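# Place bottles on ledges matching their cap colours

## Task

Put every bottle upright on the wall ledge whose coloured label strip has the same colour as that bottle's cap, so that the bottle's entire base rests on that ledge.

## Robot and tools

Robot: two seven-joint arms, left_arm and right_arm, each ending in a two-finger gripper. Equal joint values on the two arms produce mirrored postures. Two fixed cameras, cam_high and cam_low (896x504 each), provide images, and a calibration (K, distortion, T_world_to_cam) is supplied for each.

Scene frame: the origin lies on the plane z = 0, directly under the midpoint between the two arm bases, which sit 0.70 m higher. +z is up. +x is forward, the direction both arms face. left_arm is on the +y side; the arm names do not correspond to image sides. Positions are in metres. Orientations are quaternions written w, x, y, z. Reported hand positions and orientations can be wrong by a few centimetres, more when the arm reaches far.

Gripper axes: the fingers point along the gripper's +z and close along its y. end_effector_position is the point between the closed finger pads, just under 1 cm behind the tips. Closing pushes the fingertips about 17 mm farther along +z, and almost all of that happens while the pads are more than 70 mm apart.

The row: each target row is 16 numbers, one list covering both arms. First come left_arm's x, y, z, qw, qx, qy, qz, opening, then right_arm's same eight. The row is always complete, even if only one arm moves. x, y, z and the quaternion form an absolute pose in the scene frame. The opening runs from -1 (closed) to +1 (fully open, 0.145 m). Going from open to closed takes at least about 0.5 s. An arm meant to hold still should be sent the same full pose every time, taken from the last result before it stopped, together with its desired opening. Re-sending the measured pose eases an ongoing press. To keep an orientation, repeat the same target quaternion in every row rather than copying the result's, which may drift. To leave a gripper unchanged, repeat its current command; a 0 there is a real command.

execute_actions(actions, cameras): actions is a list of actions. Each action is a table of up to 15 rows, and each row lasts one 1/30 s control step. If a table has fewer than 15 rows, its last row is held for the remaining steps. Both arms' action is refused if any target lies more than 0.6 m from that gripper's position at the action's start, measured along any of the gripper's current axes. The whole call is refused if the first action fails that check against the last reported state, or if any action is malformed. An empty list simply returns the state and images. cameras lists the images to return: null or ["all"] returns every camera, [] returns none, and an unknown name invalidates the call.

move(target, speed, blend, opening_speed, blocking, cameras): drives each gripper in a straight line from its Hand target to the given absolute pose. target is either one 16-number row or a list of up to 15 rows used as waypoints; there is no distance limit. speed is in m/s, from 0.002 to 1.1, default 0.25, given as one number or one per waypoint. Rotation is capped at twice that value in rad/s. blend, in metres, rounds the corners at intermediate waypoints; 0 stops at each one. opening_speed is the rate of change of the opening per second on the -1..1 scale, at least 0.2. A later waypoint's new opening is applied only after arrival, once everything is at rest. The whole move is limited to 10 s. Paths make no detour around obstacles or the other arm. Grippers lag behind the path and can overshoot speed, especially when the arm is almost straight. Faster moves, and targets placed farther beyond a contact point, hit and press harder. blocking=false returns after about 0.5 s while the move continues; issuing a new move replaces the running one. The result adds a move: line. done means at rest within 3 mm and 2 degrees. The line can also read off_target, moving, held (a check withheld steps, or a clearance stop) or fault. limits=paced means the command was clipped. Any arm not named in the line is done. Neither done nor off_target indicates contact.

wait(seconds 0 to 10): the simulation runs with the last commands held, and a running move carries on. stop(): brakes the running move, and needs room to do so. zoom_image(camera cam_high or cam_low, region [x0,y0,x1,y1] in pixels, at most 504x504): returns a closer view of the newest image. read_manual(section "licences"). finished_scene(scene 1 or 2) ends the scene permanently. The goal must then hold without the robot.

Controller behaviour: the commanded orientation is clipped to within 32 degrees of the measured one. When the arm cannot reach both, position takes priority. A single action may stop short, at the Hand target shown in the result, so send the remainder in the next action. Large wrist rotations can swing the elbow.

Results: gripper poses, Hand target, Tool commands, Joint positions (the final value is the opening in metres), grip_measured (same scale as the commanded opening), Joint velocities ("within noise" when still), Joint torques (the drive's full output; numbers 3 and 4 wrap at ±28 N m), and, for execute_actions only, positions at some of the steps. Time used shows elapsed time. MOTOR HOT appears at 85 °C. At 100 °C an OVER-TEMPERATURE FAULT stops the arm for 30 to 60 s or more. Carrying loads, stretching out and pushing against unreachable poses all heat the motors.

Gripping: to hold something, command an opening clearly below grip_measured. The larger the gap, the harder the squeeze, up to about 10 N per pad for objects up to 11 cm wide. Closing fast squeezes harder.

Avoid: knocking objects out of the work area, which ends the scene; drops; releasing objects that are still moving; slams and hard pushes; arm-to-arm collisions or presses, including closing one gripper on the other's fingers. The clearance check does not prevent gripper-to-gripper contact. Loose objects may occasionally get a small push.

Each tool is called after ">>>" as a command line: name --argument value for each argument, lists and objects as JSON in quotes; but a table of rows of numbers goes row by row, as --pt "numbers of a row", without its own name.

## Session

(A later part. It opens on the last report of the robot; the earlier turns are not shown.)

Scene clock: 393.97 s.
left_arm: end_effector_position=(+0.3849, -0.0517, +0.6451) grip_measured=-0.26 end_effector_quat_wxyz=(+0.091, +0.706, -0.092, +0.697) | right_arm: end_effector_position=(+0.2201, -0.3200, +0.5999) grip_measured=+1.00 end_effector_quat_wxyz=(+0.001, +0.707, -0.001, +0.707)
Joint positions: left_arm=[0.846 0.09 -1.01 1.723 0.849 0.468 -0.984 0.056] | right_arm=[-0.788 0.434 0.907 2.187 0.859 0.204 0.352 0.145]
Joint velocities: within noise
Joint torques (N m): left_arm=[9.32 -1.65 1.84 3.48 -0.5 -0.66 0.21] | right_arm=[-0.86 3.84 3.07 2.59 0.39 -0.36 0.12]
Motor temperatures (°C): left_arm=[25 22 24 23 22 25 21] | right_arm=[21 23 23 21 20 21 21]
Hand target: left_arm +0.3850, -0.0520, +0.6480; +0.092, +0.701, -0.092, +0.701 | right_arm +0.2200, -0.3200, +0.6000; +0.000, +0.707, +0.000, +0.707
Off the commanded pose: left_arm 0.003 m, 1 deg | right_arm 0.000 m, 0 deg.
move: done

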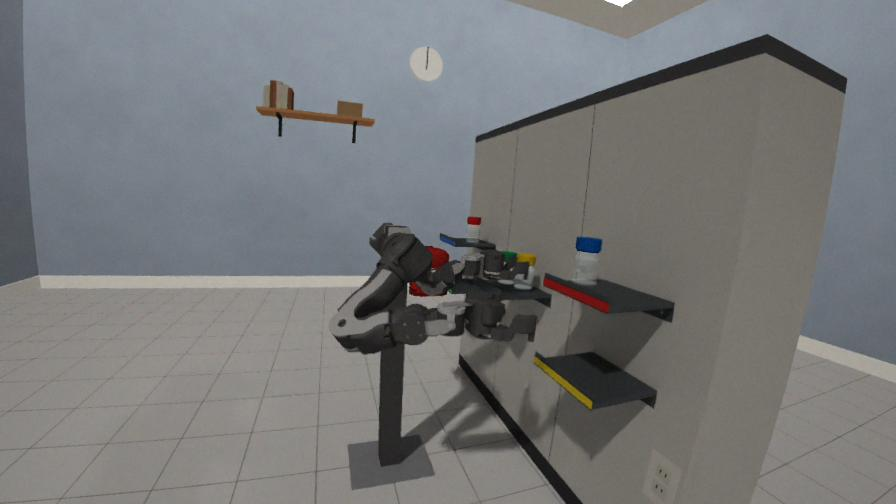

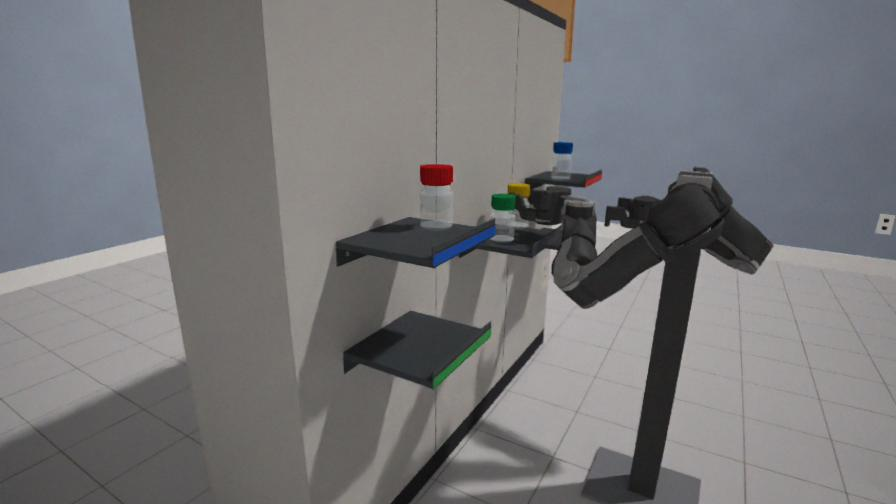

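>>> move --target '[0.385,-0.052,0.640,0.0923,0.7010,-0.0923,0.7010,-0.6,0.22,-0.32,0.60,0.0,0.7071,-0.0,0.7071,1]' --speed 0.03

>>> zoom_image --camera "cam_low" --region '[460, 140, 620, 260]'

>>> zoom_image --camera "cam_high" --region '[440, 210, 600, 330]'

Scene clock: 401.73 s.
left_arm: end_effector_position=(+0.3848, -0.0520, +0.6402) grip_measured=-0.26 end_effector_quat_wxyz=(+0.092, +0.703, -0.092, +0.699) | right_arm: end_effector_position=(+0.2201, -0.3200, +0.5999) grip_measured=+1.00 end_effector_quat_wxyz=(+0.001, +0.707, -0.001, +0.707)
Joint positions: left_arm=[0.842 0.102 -1.032 1.716 0.843 0.433 -0.982 0.056] | right_arm=[-0.788 0.434 0.907 2.187 0.859 0.204 0.352 0.145]
Joint velocities: within noise
Joint torques (N m): left_arm=[8.14 -1.31 1.65 3.03 -0.46 -0.64 0.19] | right_arm=[-0.86 3.97 3 2.55 0.39 -0.37 0.11]
Motor temperatures (°C): left_arm=[26 22 24 23 22 25 21] | right_arm=[21 23 23 21 20 21 21]
Hand target: left_arm +0.3851, -0.0519, +0.6400; +0.092, +0.701, -0.092, +0.701 | right_arm +0.2200, -0.3200, +0.6000; +0.000, +0.707, +0.000, +0.707
Off the commanded pose: left_arm 0.000 m, 0 deg | right_arm 0.000 m, 0 deg.
move: done

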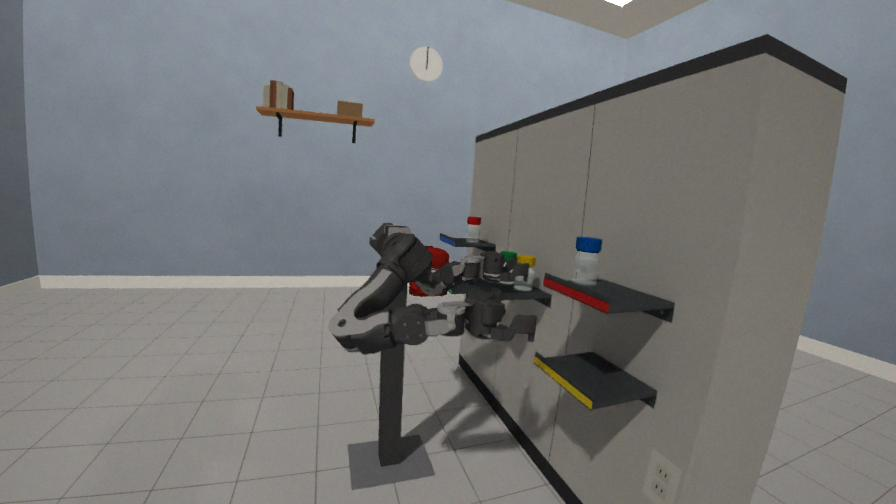

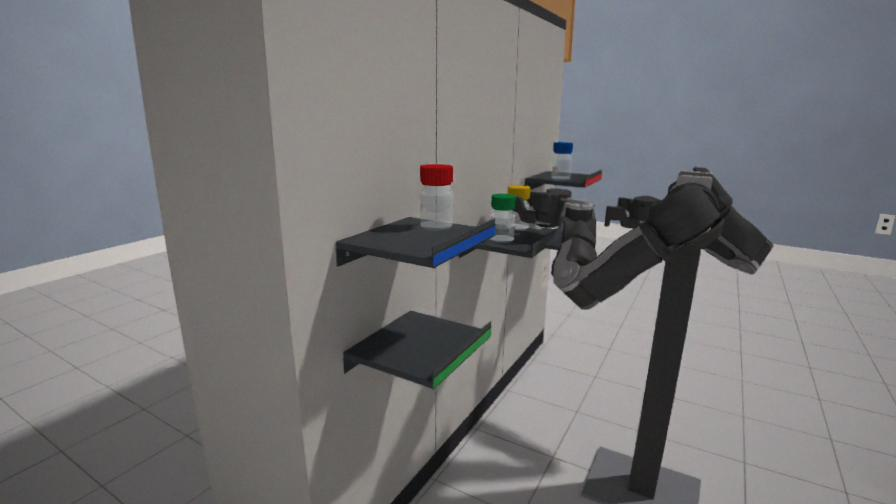

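Scaled by 3.150 from the camera's 896x504 image, which has a finer 1280x720 frame.

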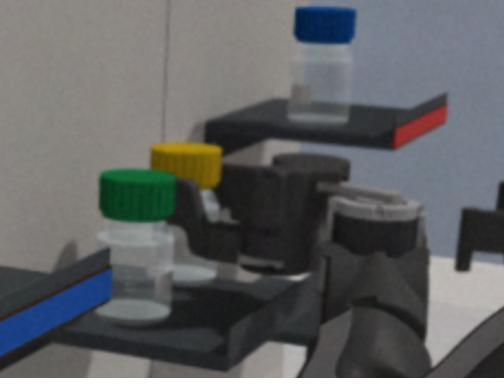

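Scaled by 3.150 from the camera's 896x504 image, which has a finer 1280x720 frame.

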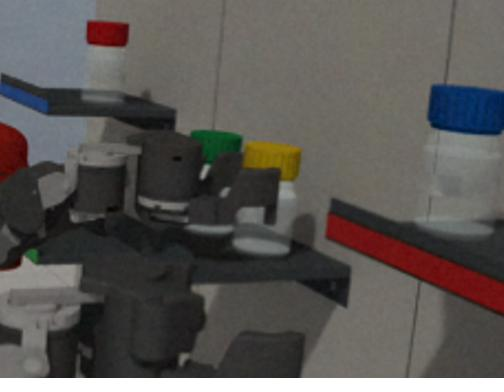

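>>> move --target '[0.385,-0.052,0.634,0.0923,0.7010,-0.0923,0.7010,-0.6,0.22,-0.32,0.60,0.0,0.7071,-0.0,0.7071,1]' --speed 0.03

>>> zoom_image --camera "cam_low" --region '[460, 140, 620, 260]'

>>> zoom_image --camera "cam_high" --region '[440, 210, 600, 330]'

Scene clock: 410.17 s.
left_arm: end_effector_position=(+0.3847, -0.0520, +0.6351) grip_measured=-0.26 end_effector_quat_wxyz=(+0.092, +0.702, -0.092, +0.700) | right_arm: end_effector_position=(+0.2201, -0.3200, +0.5999) grip_measured=+1.00 end_effector_quat_wxyz=(+0.001, +0.707, -0.001, +0.707)
Joint positions: left_arm=[0.839 0.112 -1.052 1.71 0.841 0.404 -0.982 0.056] | right_arm=[-0.788 0.434 0.907 2.187 0.859 0.204 0.352 0.145]
Joint velocities: within noise
Joint torques (N m): left_arm=[7.93 -1.31 1.59 2.89 -0.43 -0.61 0.19] | right_arm=[-0.8 4.02 2.93 2.59 0.39 -0.36 0.11]
Motor temperatures (°C): left_arm=[26 22 24 22 22 25 21] | right_arm=[21 23 24 21 20 20 21]
Hand target: left_arm +0.3850, -0.0520, +0.6341; +0.092, +0.701, -0.092, +0.701 | right_arm +0.2200, -0.3200, +0.6000; +0.000, +0.707, +0.000, +0.707
Off the commanded pose: left_arm 0.001 m, 0 deg | right_arm 0.000 m, 0 deg.
move: done

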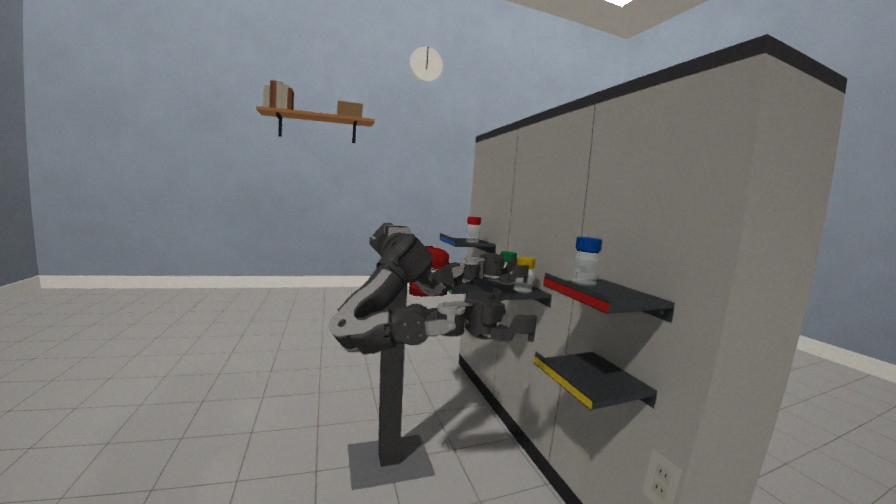

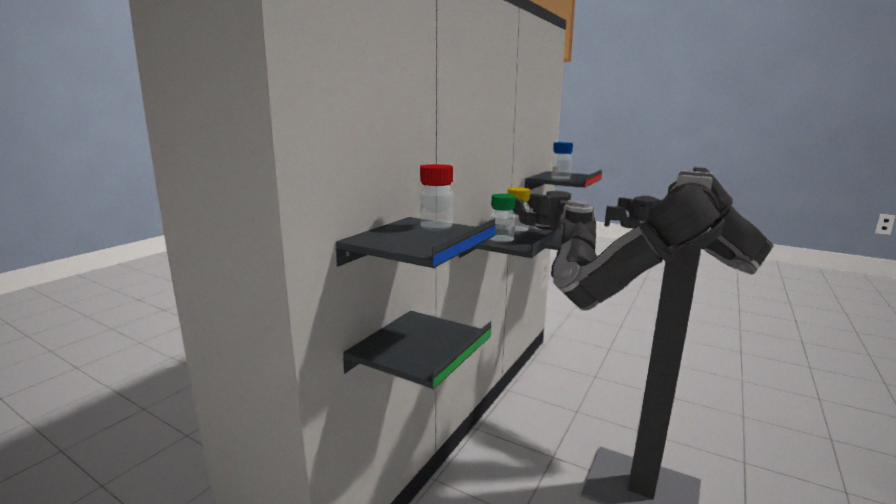

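Scaled by 3.150 from the camera's 896x504 image, which has a finer 1280x720 frame.

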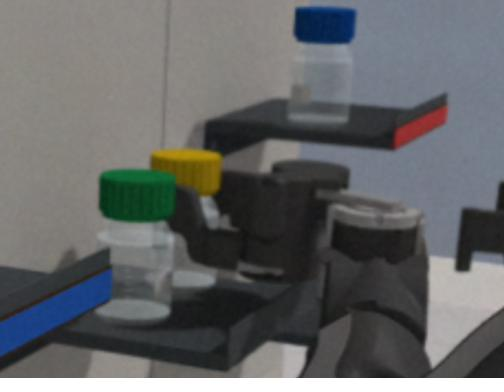

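Scaled by 3.150 from the camera's 896x504 image, which has a finer 1280x720 frame.

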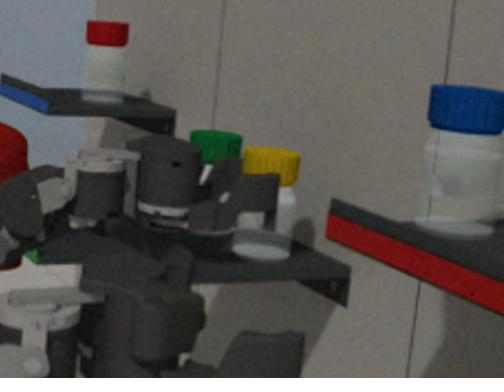

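>>> move --target '[0.385,-0.052,0.629,0.0923,0.7010,-0.0923,0.7010,-0.6,0.22,-0.32,0.60,0.0,0.7071,-0.0,0.7071,1]' --speed 0.03

>>> zoom_image --camera "cam_low" --region '[460, 140, 620, 260]'

>>> zoom_image --camera "cam_high" --region '[440, 210, 600, 330]'

Scene clock: 433.47 s.
left_arm: end_effector_position=(+0.3846, -0.0517, +0.6344) grip_measured=-0.26 end_effector_quat_wxyz=(+0.094, +0.697, -0.089, +0.706) | right_arm: end_effector_position=(+0.2201, -0.3200, +0.5999) grip_measured=+1.00 end_effector_quat_wxyz=(+0.001, +0.707, -0.001, +0.707)
Joint positions: left_arm=[0.839 0.118 -1.065 1.706 0.831 0.375 -0.982 0.056] | right_arm=[-0.788 0.434 0.907 2.187 0.859 0.204 0.352 0.145]
Joint velocities: within noise
Joint torques (N m): left_arm=[6.95 -1.02 1.26 2.28 -0.22 -0.37 0.23] | right_arm=[-0.75 3.94 2.99 2.55 0.4 -0.35 0.12]
Motor temperatures (°C): left_arm=[27 22 24 22 22 25 21] | right_arm=[21 23 24 21 20 20 21]
Hand target: left_arm +0.3850, -0.0520, +0.6291; +0.092, +0.701, -0.092, +0.701 | right_arm +0.2200, -0.3200, +0.6000; +0.000, +0.707, +0.000, +0.707
Off the commanded pose: left_arm 0.005 m, 1 deg | right_arm 0.000 m, 0 deg.
move: off_target (left_arm)

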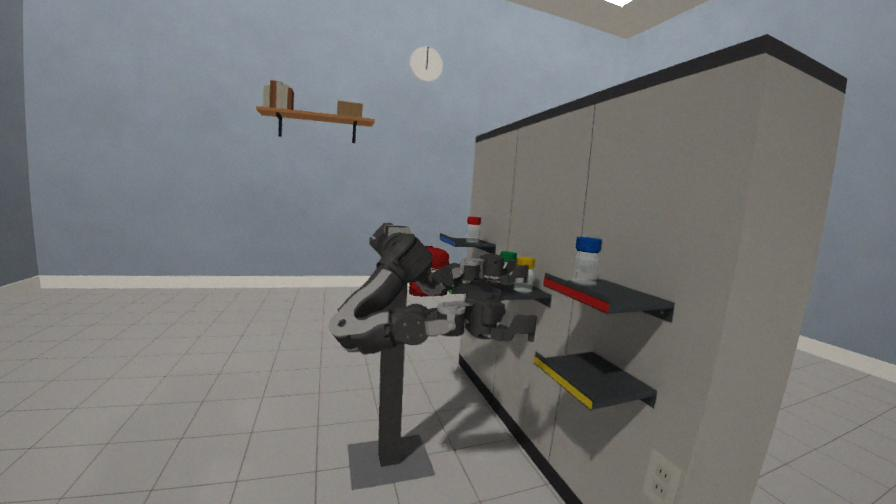

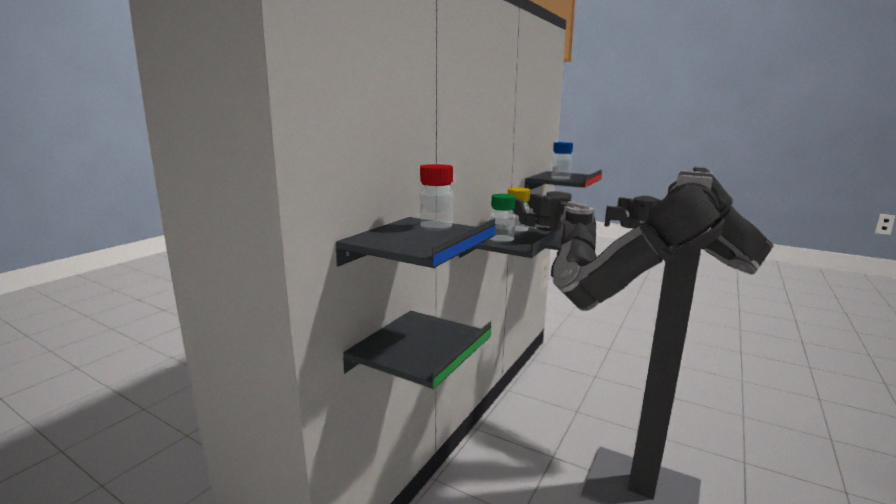

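Scaled by 3.150 from the camera's 896x504 image, which has a finer 1280x720 frame.

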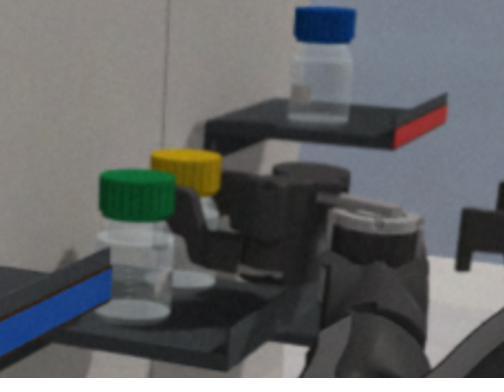

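Scaled by 3.150 from the camera's 896x504 image, which has a finer 1280x720 frame.

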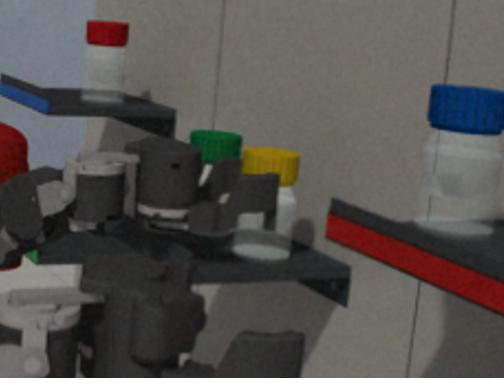

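>>> move --pt "0.385 -0.052 0.635 0.0923 0.7010 -0.0923 0.7010 0.1 0.22 -0.32 0.60 0.0 0.7071 -0.0 0.7071 1" --pt "0.28 -0.04 0.637 0.0923 0.7010 -0.0923 0.7010 0.1 0.22 -0.32 0.60 0.0 0.7071 -0.0 0.7071 1" --speed 0.08 --opening_speed 0.8

>>> zoom_image --camera "cam_low" --region '[460, 140, 620, 260]'

>>> zoom_image --camera "cam_high" --region '[440, 210, 600, 330]'

Scene clock: 451.90 s.
left_arm: end_effector_position=(+0.2803, -0.0404, +0.6375) grip_measured=+0.10 end_effector_quat_wxyz=(+0.095, +0.700, -0.093, +0.701) | right_arm: end_effector_position=(+0.2201, -0.3200, +0.5999) grip_measured=+1.00 end_effector_quat_wxyz=(+0.001, +0.707, -0.001, +0.707)
Joint positions: left_arm=[0.607 0.131 -1.186 2.171 0.751 0.586 -1.313 0.083] | right_arm=[-0.788 0.434 0.907 2.187 0.859 0.204 0.352 0.145]
Joint velocities: within noise
Joint torques (N m): left_arm=[4.95 -2.12 1.17 3.47 -0.37 -0.16 -0.05] | right_arm=[-0.8 3.97 3.03 2.58 0.39 -0.39 0.11]
Motor temperatures (°C): left_arm=[26 22 24 22 22 25 21] | right_arm=[21 23 24 21 20 20 21]
Hand target: left_arm +0.2800, -0.0400, +0.6370; +0.092, +0.701, -0.092, +0.701 | right_arm +0.2200, -0.3200, +0.6000; +0.000, +0.707, +0.000, +0.707
Off the commanded pose: left_arm 0.001 m, 0 deg | right_arm 0.000 m, 0 deg.
move: done

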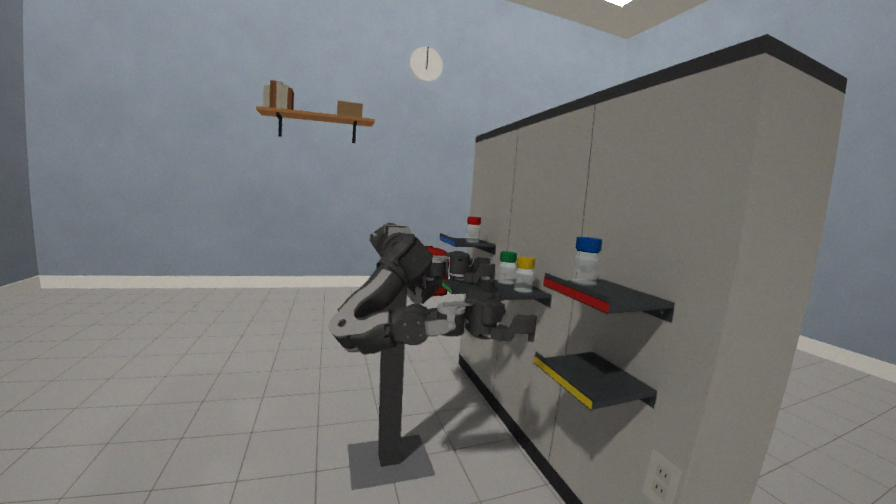

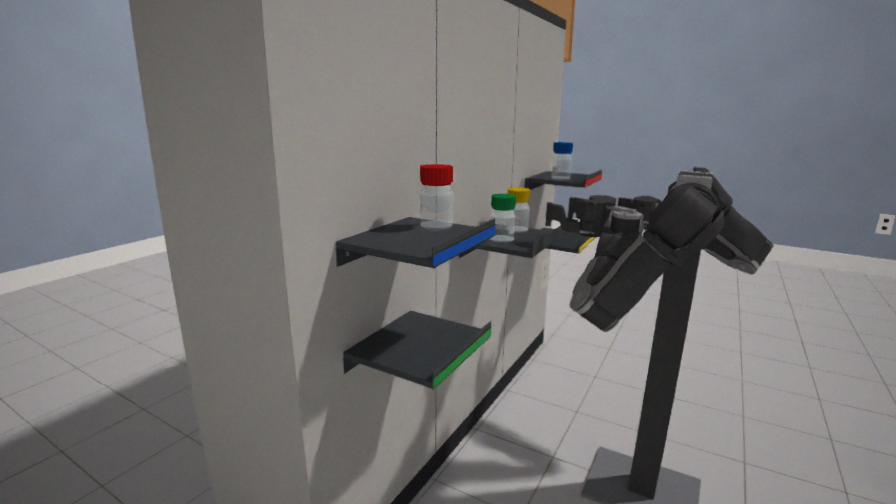

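Scaled by 3.150 from the camera's 896x504 image, which has a finer 1280x720 frame.

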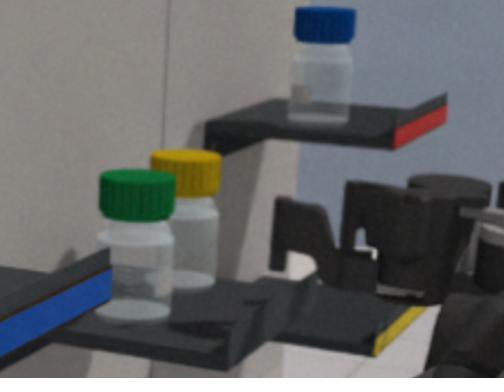

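Scaled by 3.150 from the camera's 896x504 image, which has a finer 1280x720 frame.

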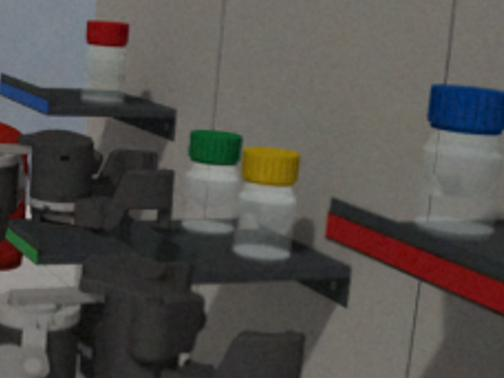

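>>> move --pt "0.26 0.12 0.70 0.0 0.7071 -0.0 0.7071 0.1 0.24 -0.24 0.63 0.0 0.7071 -0.0 0.7071 0.3" --pt "0.23 0.32 0.73 -0.0616 0.7044 0.0616 0.7044 1 0.27 -0.09 0.637 0.0 0.7071 -0.0 0.7071 0.3" --speed 0.2

>>> zoom_image --camera "cam_high" --region '[440, 210, 600, 330]'

Scene clock: 467.63 s.
left_arm: end_effector_position=(+0.2297, +0.3201, +0.7310) grip_measured=+1.00 end_effector_quat_wxyz=(-0.062, +0.703, +0.061, +0.706) | right_arm: end_effector_position=(+0.2706, -0.0902, +0.6370) grip_measured=+0.30 end_effector_quat_wxyz=(+0.026, +0.681, -0.026, +0.731)
Joint positions: left_arm=[-0.836 0.887 1.425 2.399 1.584 0.623 -0.356 0.145] | right_arm=[-0.238 -0.154 -0.506 2.441 -0.353 0.637 -0.311 0.098]
Joint velocities: within noise
Joint torques (N m): left_arm=[0.65 3.97 1.18 0.51 0.05 -0.51 -0.05] | right_arm=[1.52 -2.36 -1.62 3.1 -0.09 -0.32 -0.01]
Motor temperatures (°C): left_arm=[25 22 24 22 22 24 21] | right_arm=[20 23 23 21 20 20 21]
Hand target: left_arm +0.2300, +0.3200, +0.7300; -0.061, +0.704, +0.062, +0.705 | right_arm +0.2705, -0.0896, +0.6367; +0.026, +0.682, -0.025, +0.730
Off the commanded pose: left_arm 0.001 m, 0 deg | right_arm 0.001 m, 6 deg.
joint read past its limit (right arm) — joint 4 (elbow), upper limit, where the elbow is as bent as it goes.
joint sent to its limit (left arm) — joint 5 (forearm roll), upper limit. The joint targets still meet the commanded pose.
joint sent to its limit (right arm) — joint 4 (elbow), upper limit, where the elbow is as bent as it goes. The joint targets are off in orientation, not in position.
move: off_target (right_arm); limits=paced

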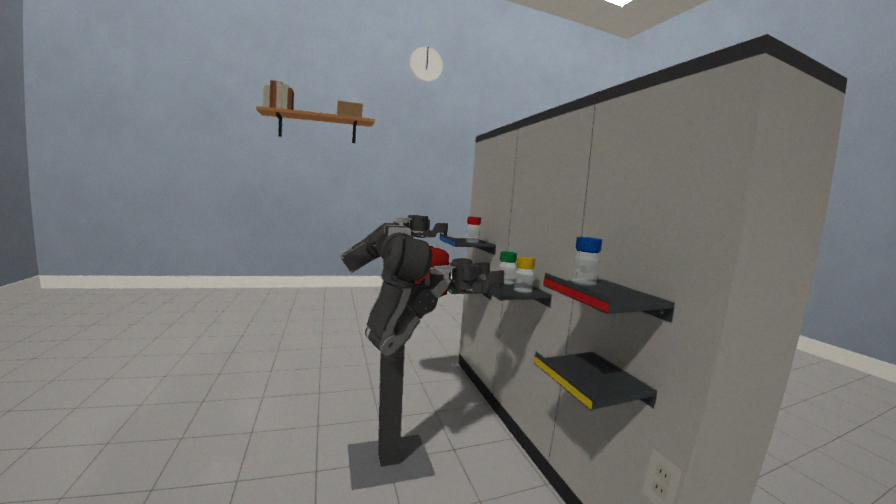

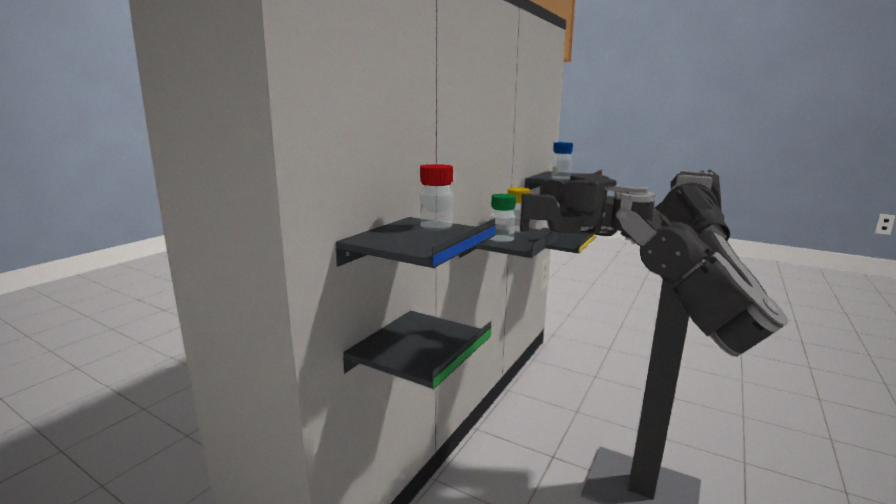

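Scaled by 3.150 from the camera's 896x504 image, which has a finer 1280x720 frame.

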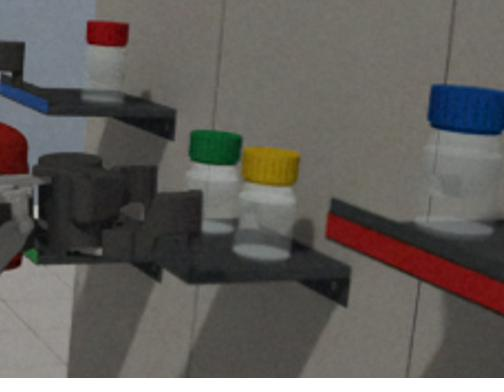

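>>> move --pt "0.26 0.331 0.727 -0.0616 0.7044 0.0616 0.7044 1 0.31 -0.06 0.637 0.0 0.7071 -0.0 0.7071 0.3" --pt "0.372 0.352 0.7265 -0.0616 0.7044 0.0616 0.7044 1 0.388 -0.053 0.636 0.0 0.7071 -0.0 0.7071 0.3" --speed 0.12

>>> zoom_image --camera "cam_high" --region '[440, 210, 600, 330]'

>>> zoom_image --camera "cam_low" --region '[380, 130, 600, 290]'

Scene clock: 478.30 s.
left_arm: end_effector_position=(+0.3722, +0.3522, +0.7286) grip_measured=+1.00 end_effector_quat_wxyz=(-0.069, +0.699, +0.054, +0.710) | right_arm: end_effector_position=(+0.3878, -0.0521, +0.6359) grip_measured=+0.30 end_effector_quat_wxyz=(-0.001, +0.708, +0.003, +0.706)
Joint positions: left_arm=[-0.908 1.587 1.038 1.788 1.584 0.116 -0.405 0.145] | right_arm=[0.353 -0.177 -0.379 1.902 -0.037 0.725 -0.386 0.098]
Joint velocities: within noise
Joint torques (N m): left_arm=[4 3.63 3.7 0.39 0 -0.52 0.23] | right_arm=[4.79 -2.44 -0.18 3.32 0.01 -0.53 -0.13]
Motor temperatures (°C): left_arm=[24 22 24 22 22 25 21] | right_arm=[21 23 23 21 20 20 21]
Hand target: left_arm +0.3719, +0.3520, +0.7264; -0.066, +0.701, +0.054, +0.708 | right_arm +0.3880, -0.0530, +0.6361; +0.000, +0.707, +0.000, +0.707
Off the commanded pose: left_arm 0.002 m, 2 deg | right_arm 0.001 m, 0 deg.
joint sent to its limit (left arm) — joint 5 (forearm roll), upper limit. The joint targets still meet the commanded pose.
joint sent to its limit (right arm) — joint 2 (shoulder roll), lower limit. The joint targets still meet the commanded pose.
move: done

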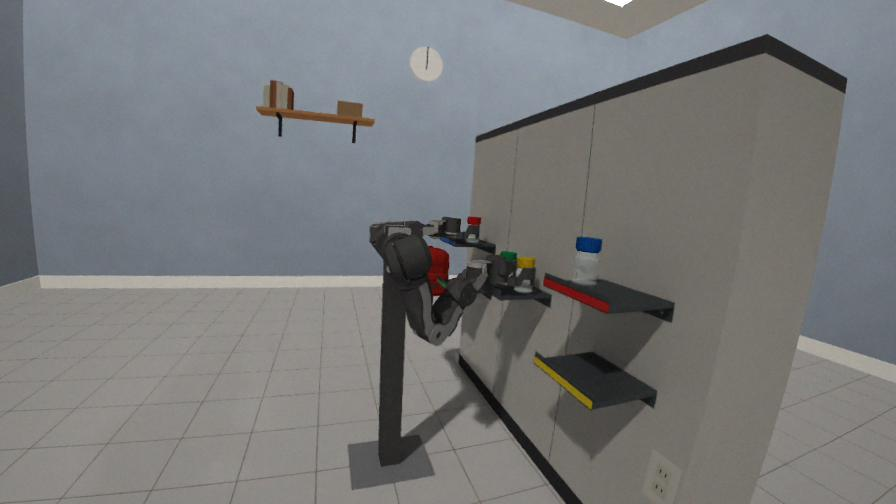

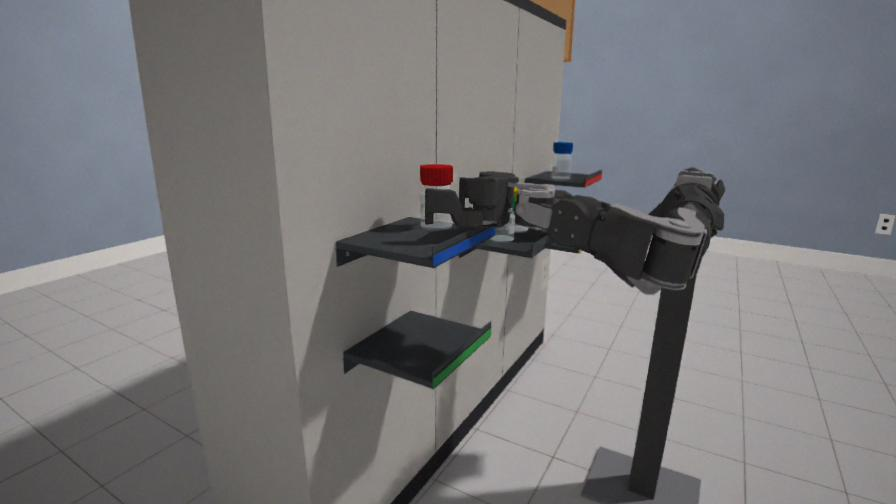

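Scaled by 3.150 from the camera's 896x504 image, which has a finer 1280x720 frame.

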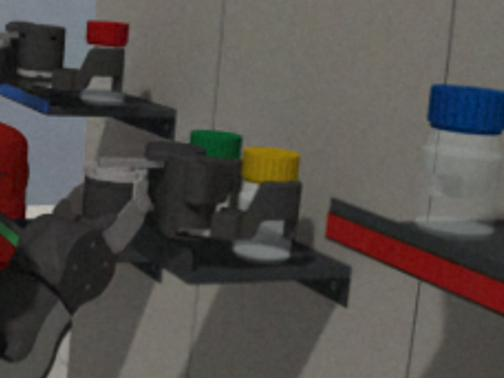

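Scaled by 2.291 from the camera's 896x504 image, which has a finer 1280x720 frame.

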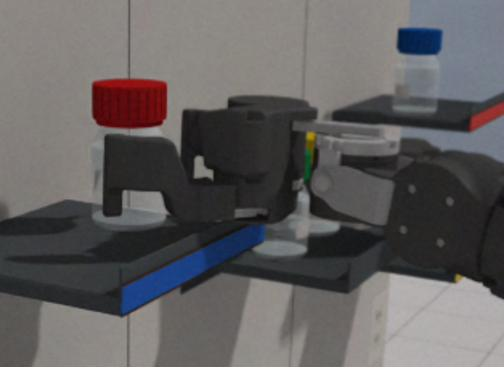

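>>> move --target '[0.372,0.352,0.7265,-0.0616,0.7044,0.0616,0.7044,-0.6,0.388,-0.053,0.636,0.0,0.7071,-0.0,0.7071,-0.6]' --speed 0.12 --opening_speed 1.5

>>> zoom_image --camera "cam_high" --region '[440, 210, 600, 330]'

>>> zoom_image --camera "cam_low" --region '[380, 130, 600, 290]'

Scene clock: 486.10 s.
left_arm: end_effector_position=(+0.3725, +0.3508, +0.7279) grip_measured=-0.27 end_effector_quat_wxyz=(-0.066, +0.700, +0.053, +0.710) | right_arm: end_effector_position=(+0.3879, -0.0529, +0.6359) grip_measured=-0.24 end_effector_quat_wxyz=(+0.001, +0.708, +0.001, +0.707)
Joint positions: left_arm=[-1.147 1.586 1.279 1.79 1.584 0.12 -0.401 0.055] | right_arm=[0.353 -0.176 -0.378 1.902 -0.036 0.725 -0.39 0.058]
Joint velocities: within noise
Joint torques (N m): left_arm=[4.13 2.39 3.88 0.14 0 -0.51 0.05] | right_arm=[4.65 -2.52 -0.28 3.23 -0.02 -0.52 -0.05]
Motor temperatures (°C): left_arm=[24 22 25 22 22 25 21] | right_arm=[21 23 23 21 20 21 21]
Hand target: left_arm +0.3720, +0.3520, +0.7264; -0.066, +0.701, +0.055, +0.707 | right_arm +0.3880, -0.0531, +0.6361; +0.000, +0.707, +0.000, +0.707
Off the commanded pose: left_arm 0.002 m, 1 deg | right_arm 0.000 m, 0 deg.
joint sent to its limit (left arm) — joint 5 (forearm roll), upper limit. The joint targets still meet the commanded pose.
joint sent to its limit (right arm) — joint 2 (shoulder roll), lower limit. The joint targets still meet the commanded pose.
move: done

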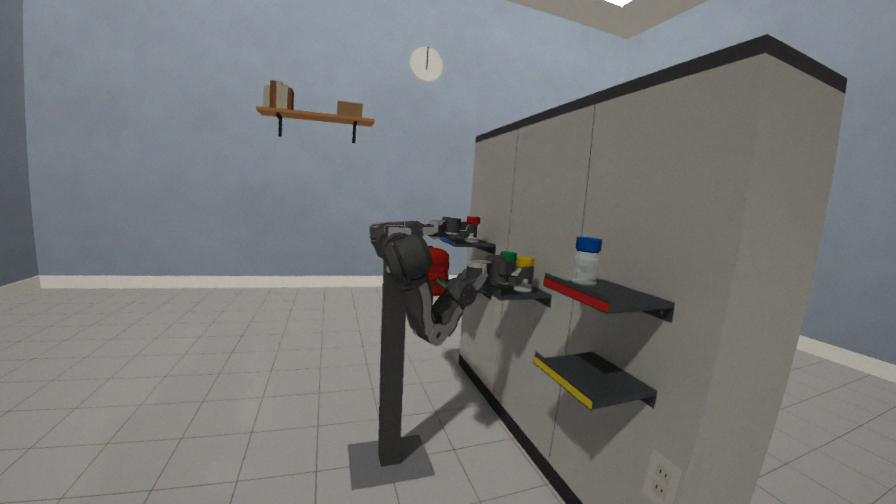

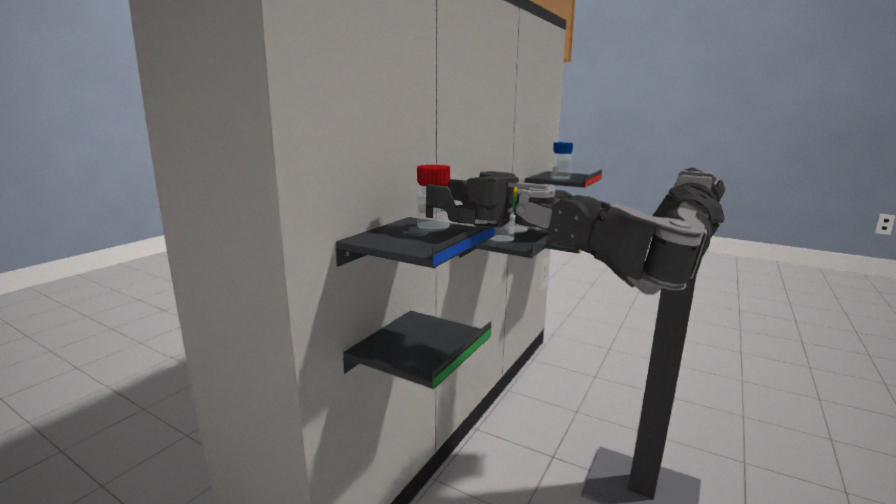

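Scaled by 3.150 from the camera's 896x504 image, which has a finer 1280x720 frame.

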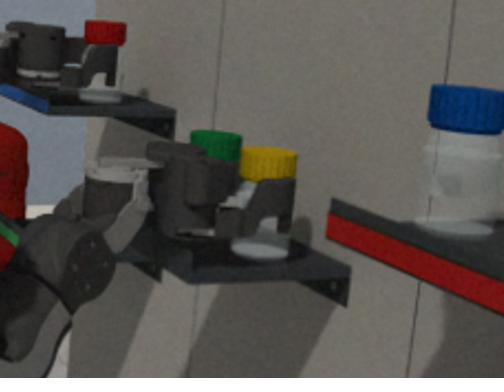

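Scaled by 2.291 from the camera's 896x504 image, which has a finer 1280x720 frame.

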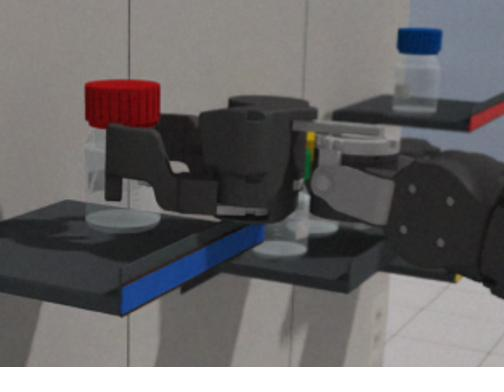

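>>> move --pt "0.372 0.352 0.76 -0.0616 0.7044 0.0616 0.7044 -0.6 0.388 -0.053 0.666 0.0 0.7071 -0.0 0.7071 -0.6" --pt "0.25 0.331 0.76 -0.0616 0.7044 0.0616 0.7044 -0.6 0.275 -0.09 0.67 0.0 0.7071 -0.0 0.7071 -0.6" --pt "0.25 0.28 0.73 0 0.7071 0 0.7071 -0.6 0.25 -0.27 0.62 0.0 0.7071 -0.0 0.7071 -0.6" --pt "0.30 0.05 0.70 0.0616 0.7044 -0.0616 0.7044 -0.6 0.275 -0.37 0.582 0.0616 0.7044 -0.0616 0.7044 -0.6" --speed 0.15 --blend 0.02

>>> zoom_image --camera "cam_high" --region '[440, 210, 680, 420]'

>>> zoom_image --camera "cam_low" --region '[380, 130, 600, 290]'

Scene clock: 509.73 s.
left_arm: end_effector_position=(+0.3001, +0.0490, +0.6973) grip_measured=-0.28 end_effector_quat_wxyz=(+0.064, +0.708, -0.065, +0.700) | right_arm: end_effector_position=(+0.2743, -0.3715, +0.5793) grip_measured=-0.24 end_effector_quat_wxyz=(+0.063, +0.709, -0.065, +0.699)
Joint positions: left_arm=[0.824 0.422 -0.848 2.398 1.299 0.701 -1.445 0.055] | right_arm=[-0.465 0.561 0.712 1.93 0.737 0.255 0.166 0.058]
Joint velocities: within noise
Joint torques (N m): left_arm=[7.32 -0.33 1.63 1.94 -0.54 -0.17 -0.04] | right_arm=[1.75 5.26 2.39 3.26 0.2 -0.77 0.18]
Motor temperatures (°C): left_arm=[24 22 26 21 22 25 21] | right_arm=[22 23 23 21 20 21 21]
Hand target: left_arm +0.3000, +0.0500, +0.7000; +0.062, +0.704, -0.062, +0.704 | right_arm +0.2750, -0.3700, +0.5820; +0.062, +0.704, -0.062, +0.704
Off the commanded pose: left_arm 0.003 m, 1 deg | right_arm 0.003 m, 1 deg.
move: done; blend cut to 0.0168 m at target 1

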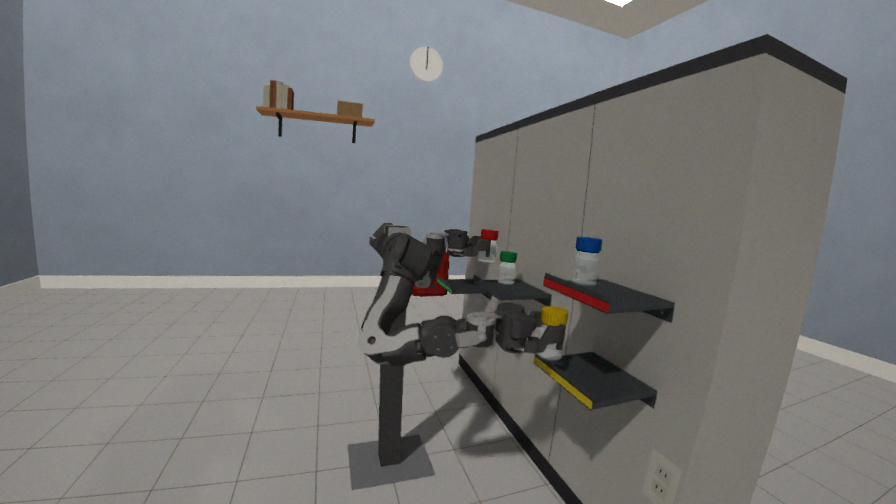

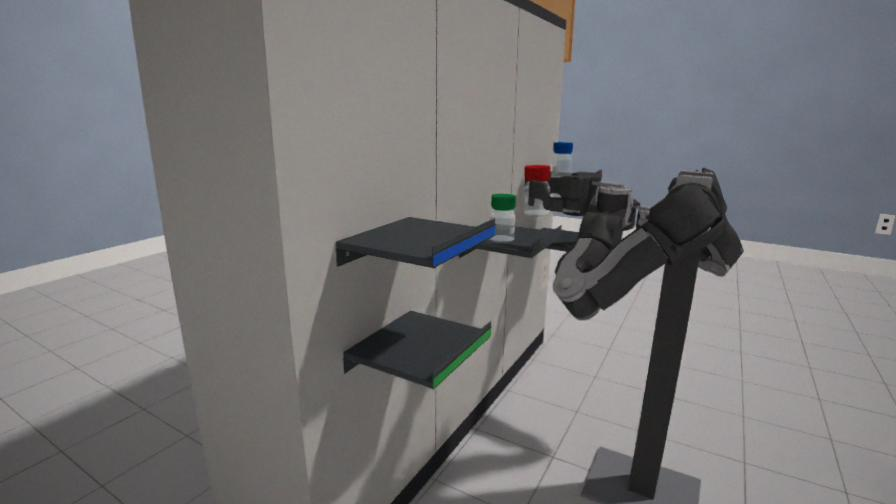

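Scaled by 2.100 from the camera's 896x504 image, which has a finer 1280x720 frame.

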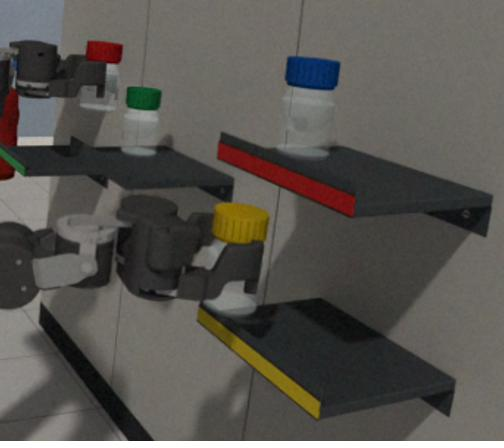

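Scaled by 2.291 from the camera's 896x504 image, which has a finer 1280x720 frame.

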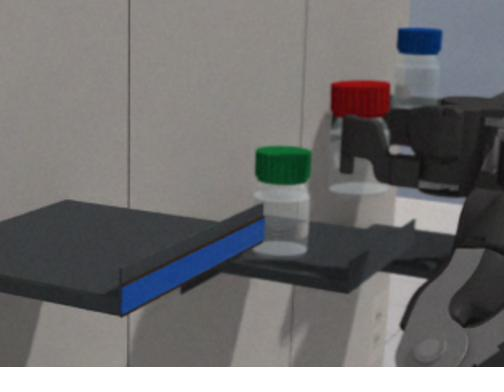

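>>> move --pt "0.31 -0.052 0.692 0.0923 0.7010 -0.0923 0.7010 -0.6 0.33 -0.378 0.585 0.0616 0.7044 -0.0616 0.7044 -0.6" --pt "0.385 -0.052 0.68 0.0923 0.7010 -0.0923 0.7010 -0.6 0.385 -0.388 0.585 0.0616 0.7044 -0.0616 0.7044 -0.6" --pt "0.385 -0.052 0.645 0.0923 0.7010 -0.0923 0.7010 -0.6 0.385 -0.388 0.552 0.0616 0.7044 -0.0616 0.7044 -0.6" --pt "0.385 -0.052 0.636 0.0923 0.7010 -0.0923 0.7010 -0.6 0.385 -0.388 0.544 0.0616 0.7044 -0.0616 0.7044 -0.6" --speed '[0.15,0.12,0.07,0.02]'

>>> zoom_image --camera "cam_high" --region '[440, 210, 680, 420]'

>>> zoom_image --camera "cam_low" --region '[380, 130, 600, 290]'

Scene clock: 525.47 s.
left_arm: end_effector_position=(+0.3847, -0.0521, +0.6359) grip_measured=-0.28 end_effector_quat_wxyz=(+0.092, +0.703, -0.092, +0.699) | right_arm: end_effector_position=(+0.3843, -0.3895, +0.5419) grip_measured=-0.24 end_effector_quat_wxyz=(+0.063, +0.709, -0.065, +0.700)
Joint positions: left_arm=[0.976 0.174 -1.199 1.711 1.007 0.293 -1.08 0.055] | right_arm=[0.132 0.627 0.295 1.349 0.547 0.124 0.189 0.058]
Joint velocities: within noise
Joint torques (N m): left_arm=[8.45 -0.91 2.14 2.55 -0.56 -0.57 0.21] | right_arm=[4.6 6.08 1.77 3.58 0.25 -0.81 0.21]
Motor temperatures (°C): left_arm=[26 22 25 21 22 25 21] | right_arm=[21 24 23 21 20 21 21]
Hand target: left_arm +0.3850, -0.0521, +0.6360; +0.092, +0.701, -0.092, +0.701 | right_arm +0.3850, -0.3879, +0.5440; +0.062, +0.704, -0.062, +0.704
Off the commanded pose: left_arm 0.000 m, 0 deg | right_arm 0.003 m, 1 deg.
move: done

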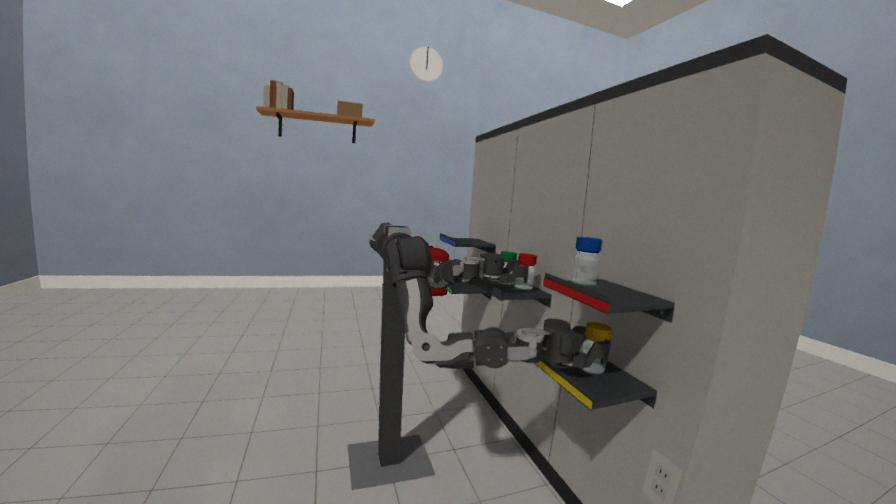

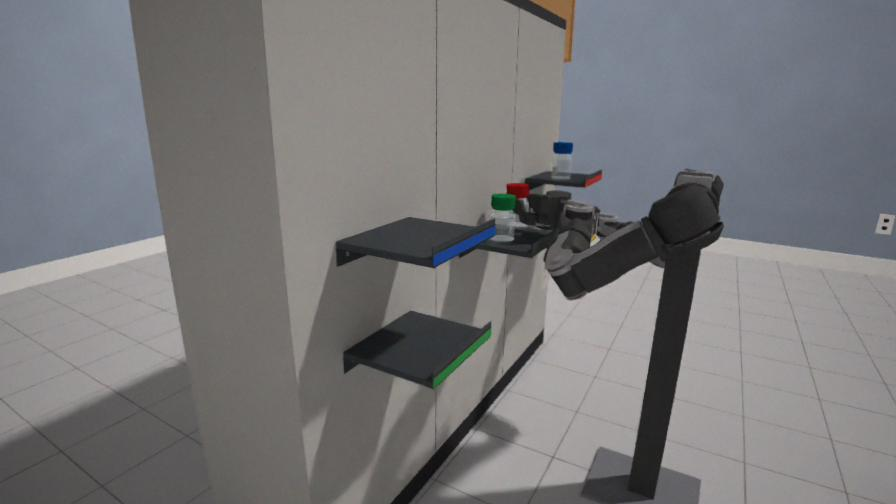

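Scaled by 2.100 from the camera's 896x504 image, which has a finer 1280x720 frame.

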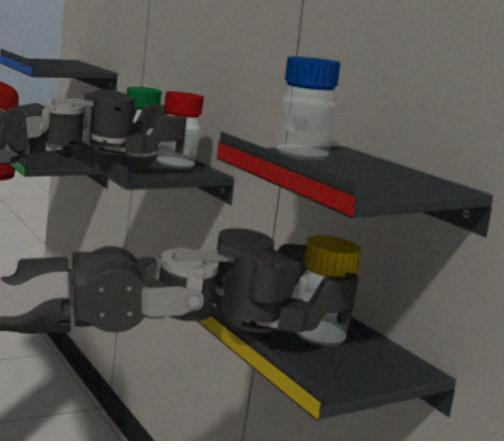

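Scaled by 2.291 from the camera's 896x504 image, which has a finer 1280x720 frame.

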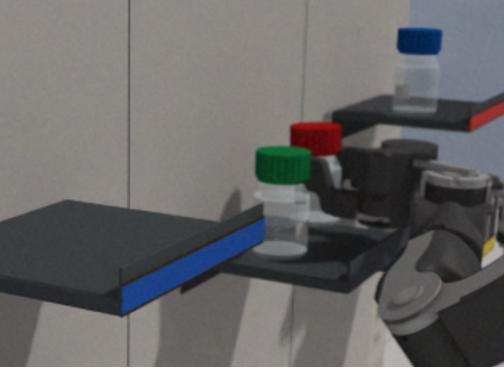

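>>> move --target '[0.385,-0.052,0.630,0.0923,0.7010,-0.0923,0.7010,-0.6,0.385,-0.388,0.538,0.0616,0.7044,-0.0616,0.7044,-0.6]' --speed '[0.02]' --cameras '[]'

Scene clock: 530.97 s.
left_arm: end_effector_position=(+0.3847, -0.0521, +0.6302) grip_measured=-0.28 end_effector_quat_wxyz=(+0.092, +0.703, -0.092, +0.699) | right_arm: end_effector_position=(+0.3842, -0.3900, +0.5383) grip_measured=-0.24 end_effector_quat_wxyz=(+0.064, +0.705, -0.064, +0.703)
Joint positions: left_arm=[0.973 0.181 -1.22 1.703 1.003 0.266 -1.079 0.055] | right_arm=[0.132 0.619 0.294 1.331 0.539 0.096 0.196 0.058]
Joint velocities: within noise
Joint torques (N m): left_arm=[8.35 -0.91 2.15 2.52 -0.55 -0.61 0.21] | right_arm=[4.44 5.79 1.28 3.21 0.22 -0.64 0.16]
Motor temperatures (°C): left_arm=[26 22 25 21 22 25 21] | right_arm=[21 24 23 21 20 21 21]
Hand target: left_arm +0.3850, -0.0519, +0.6300; +0.092, +0.701, -0.092, +0.701 | right_arm +0.3850, -0.3880, +0.5379; +0.062, +0.704, -0.062, +0.704
Off the commanded pose: left_arm 0.000 m, 0 deg | right_arm 0.002 m, 0 deg.
move: done
No camera images: "cameras" was empty.


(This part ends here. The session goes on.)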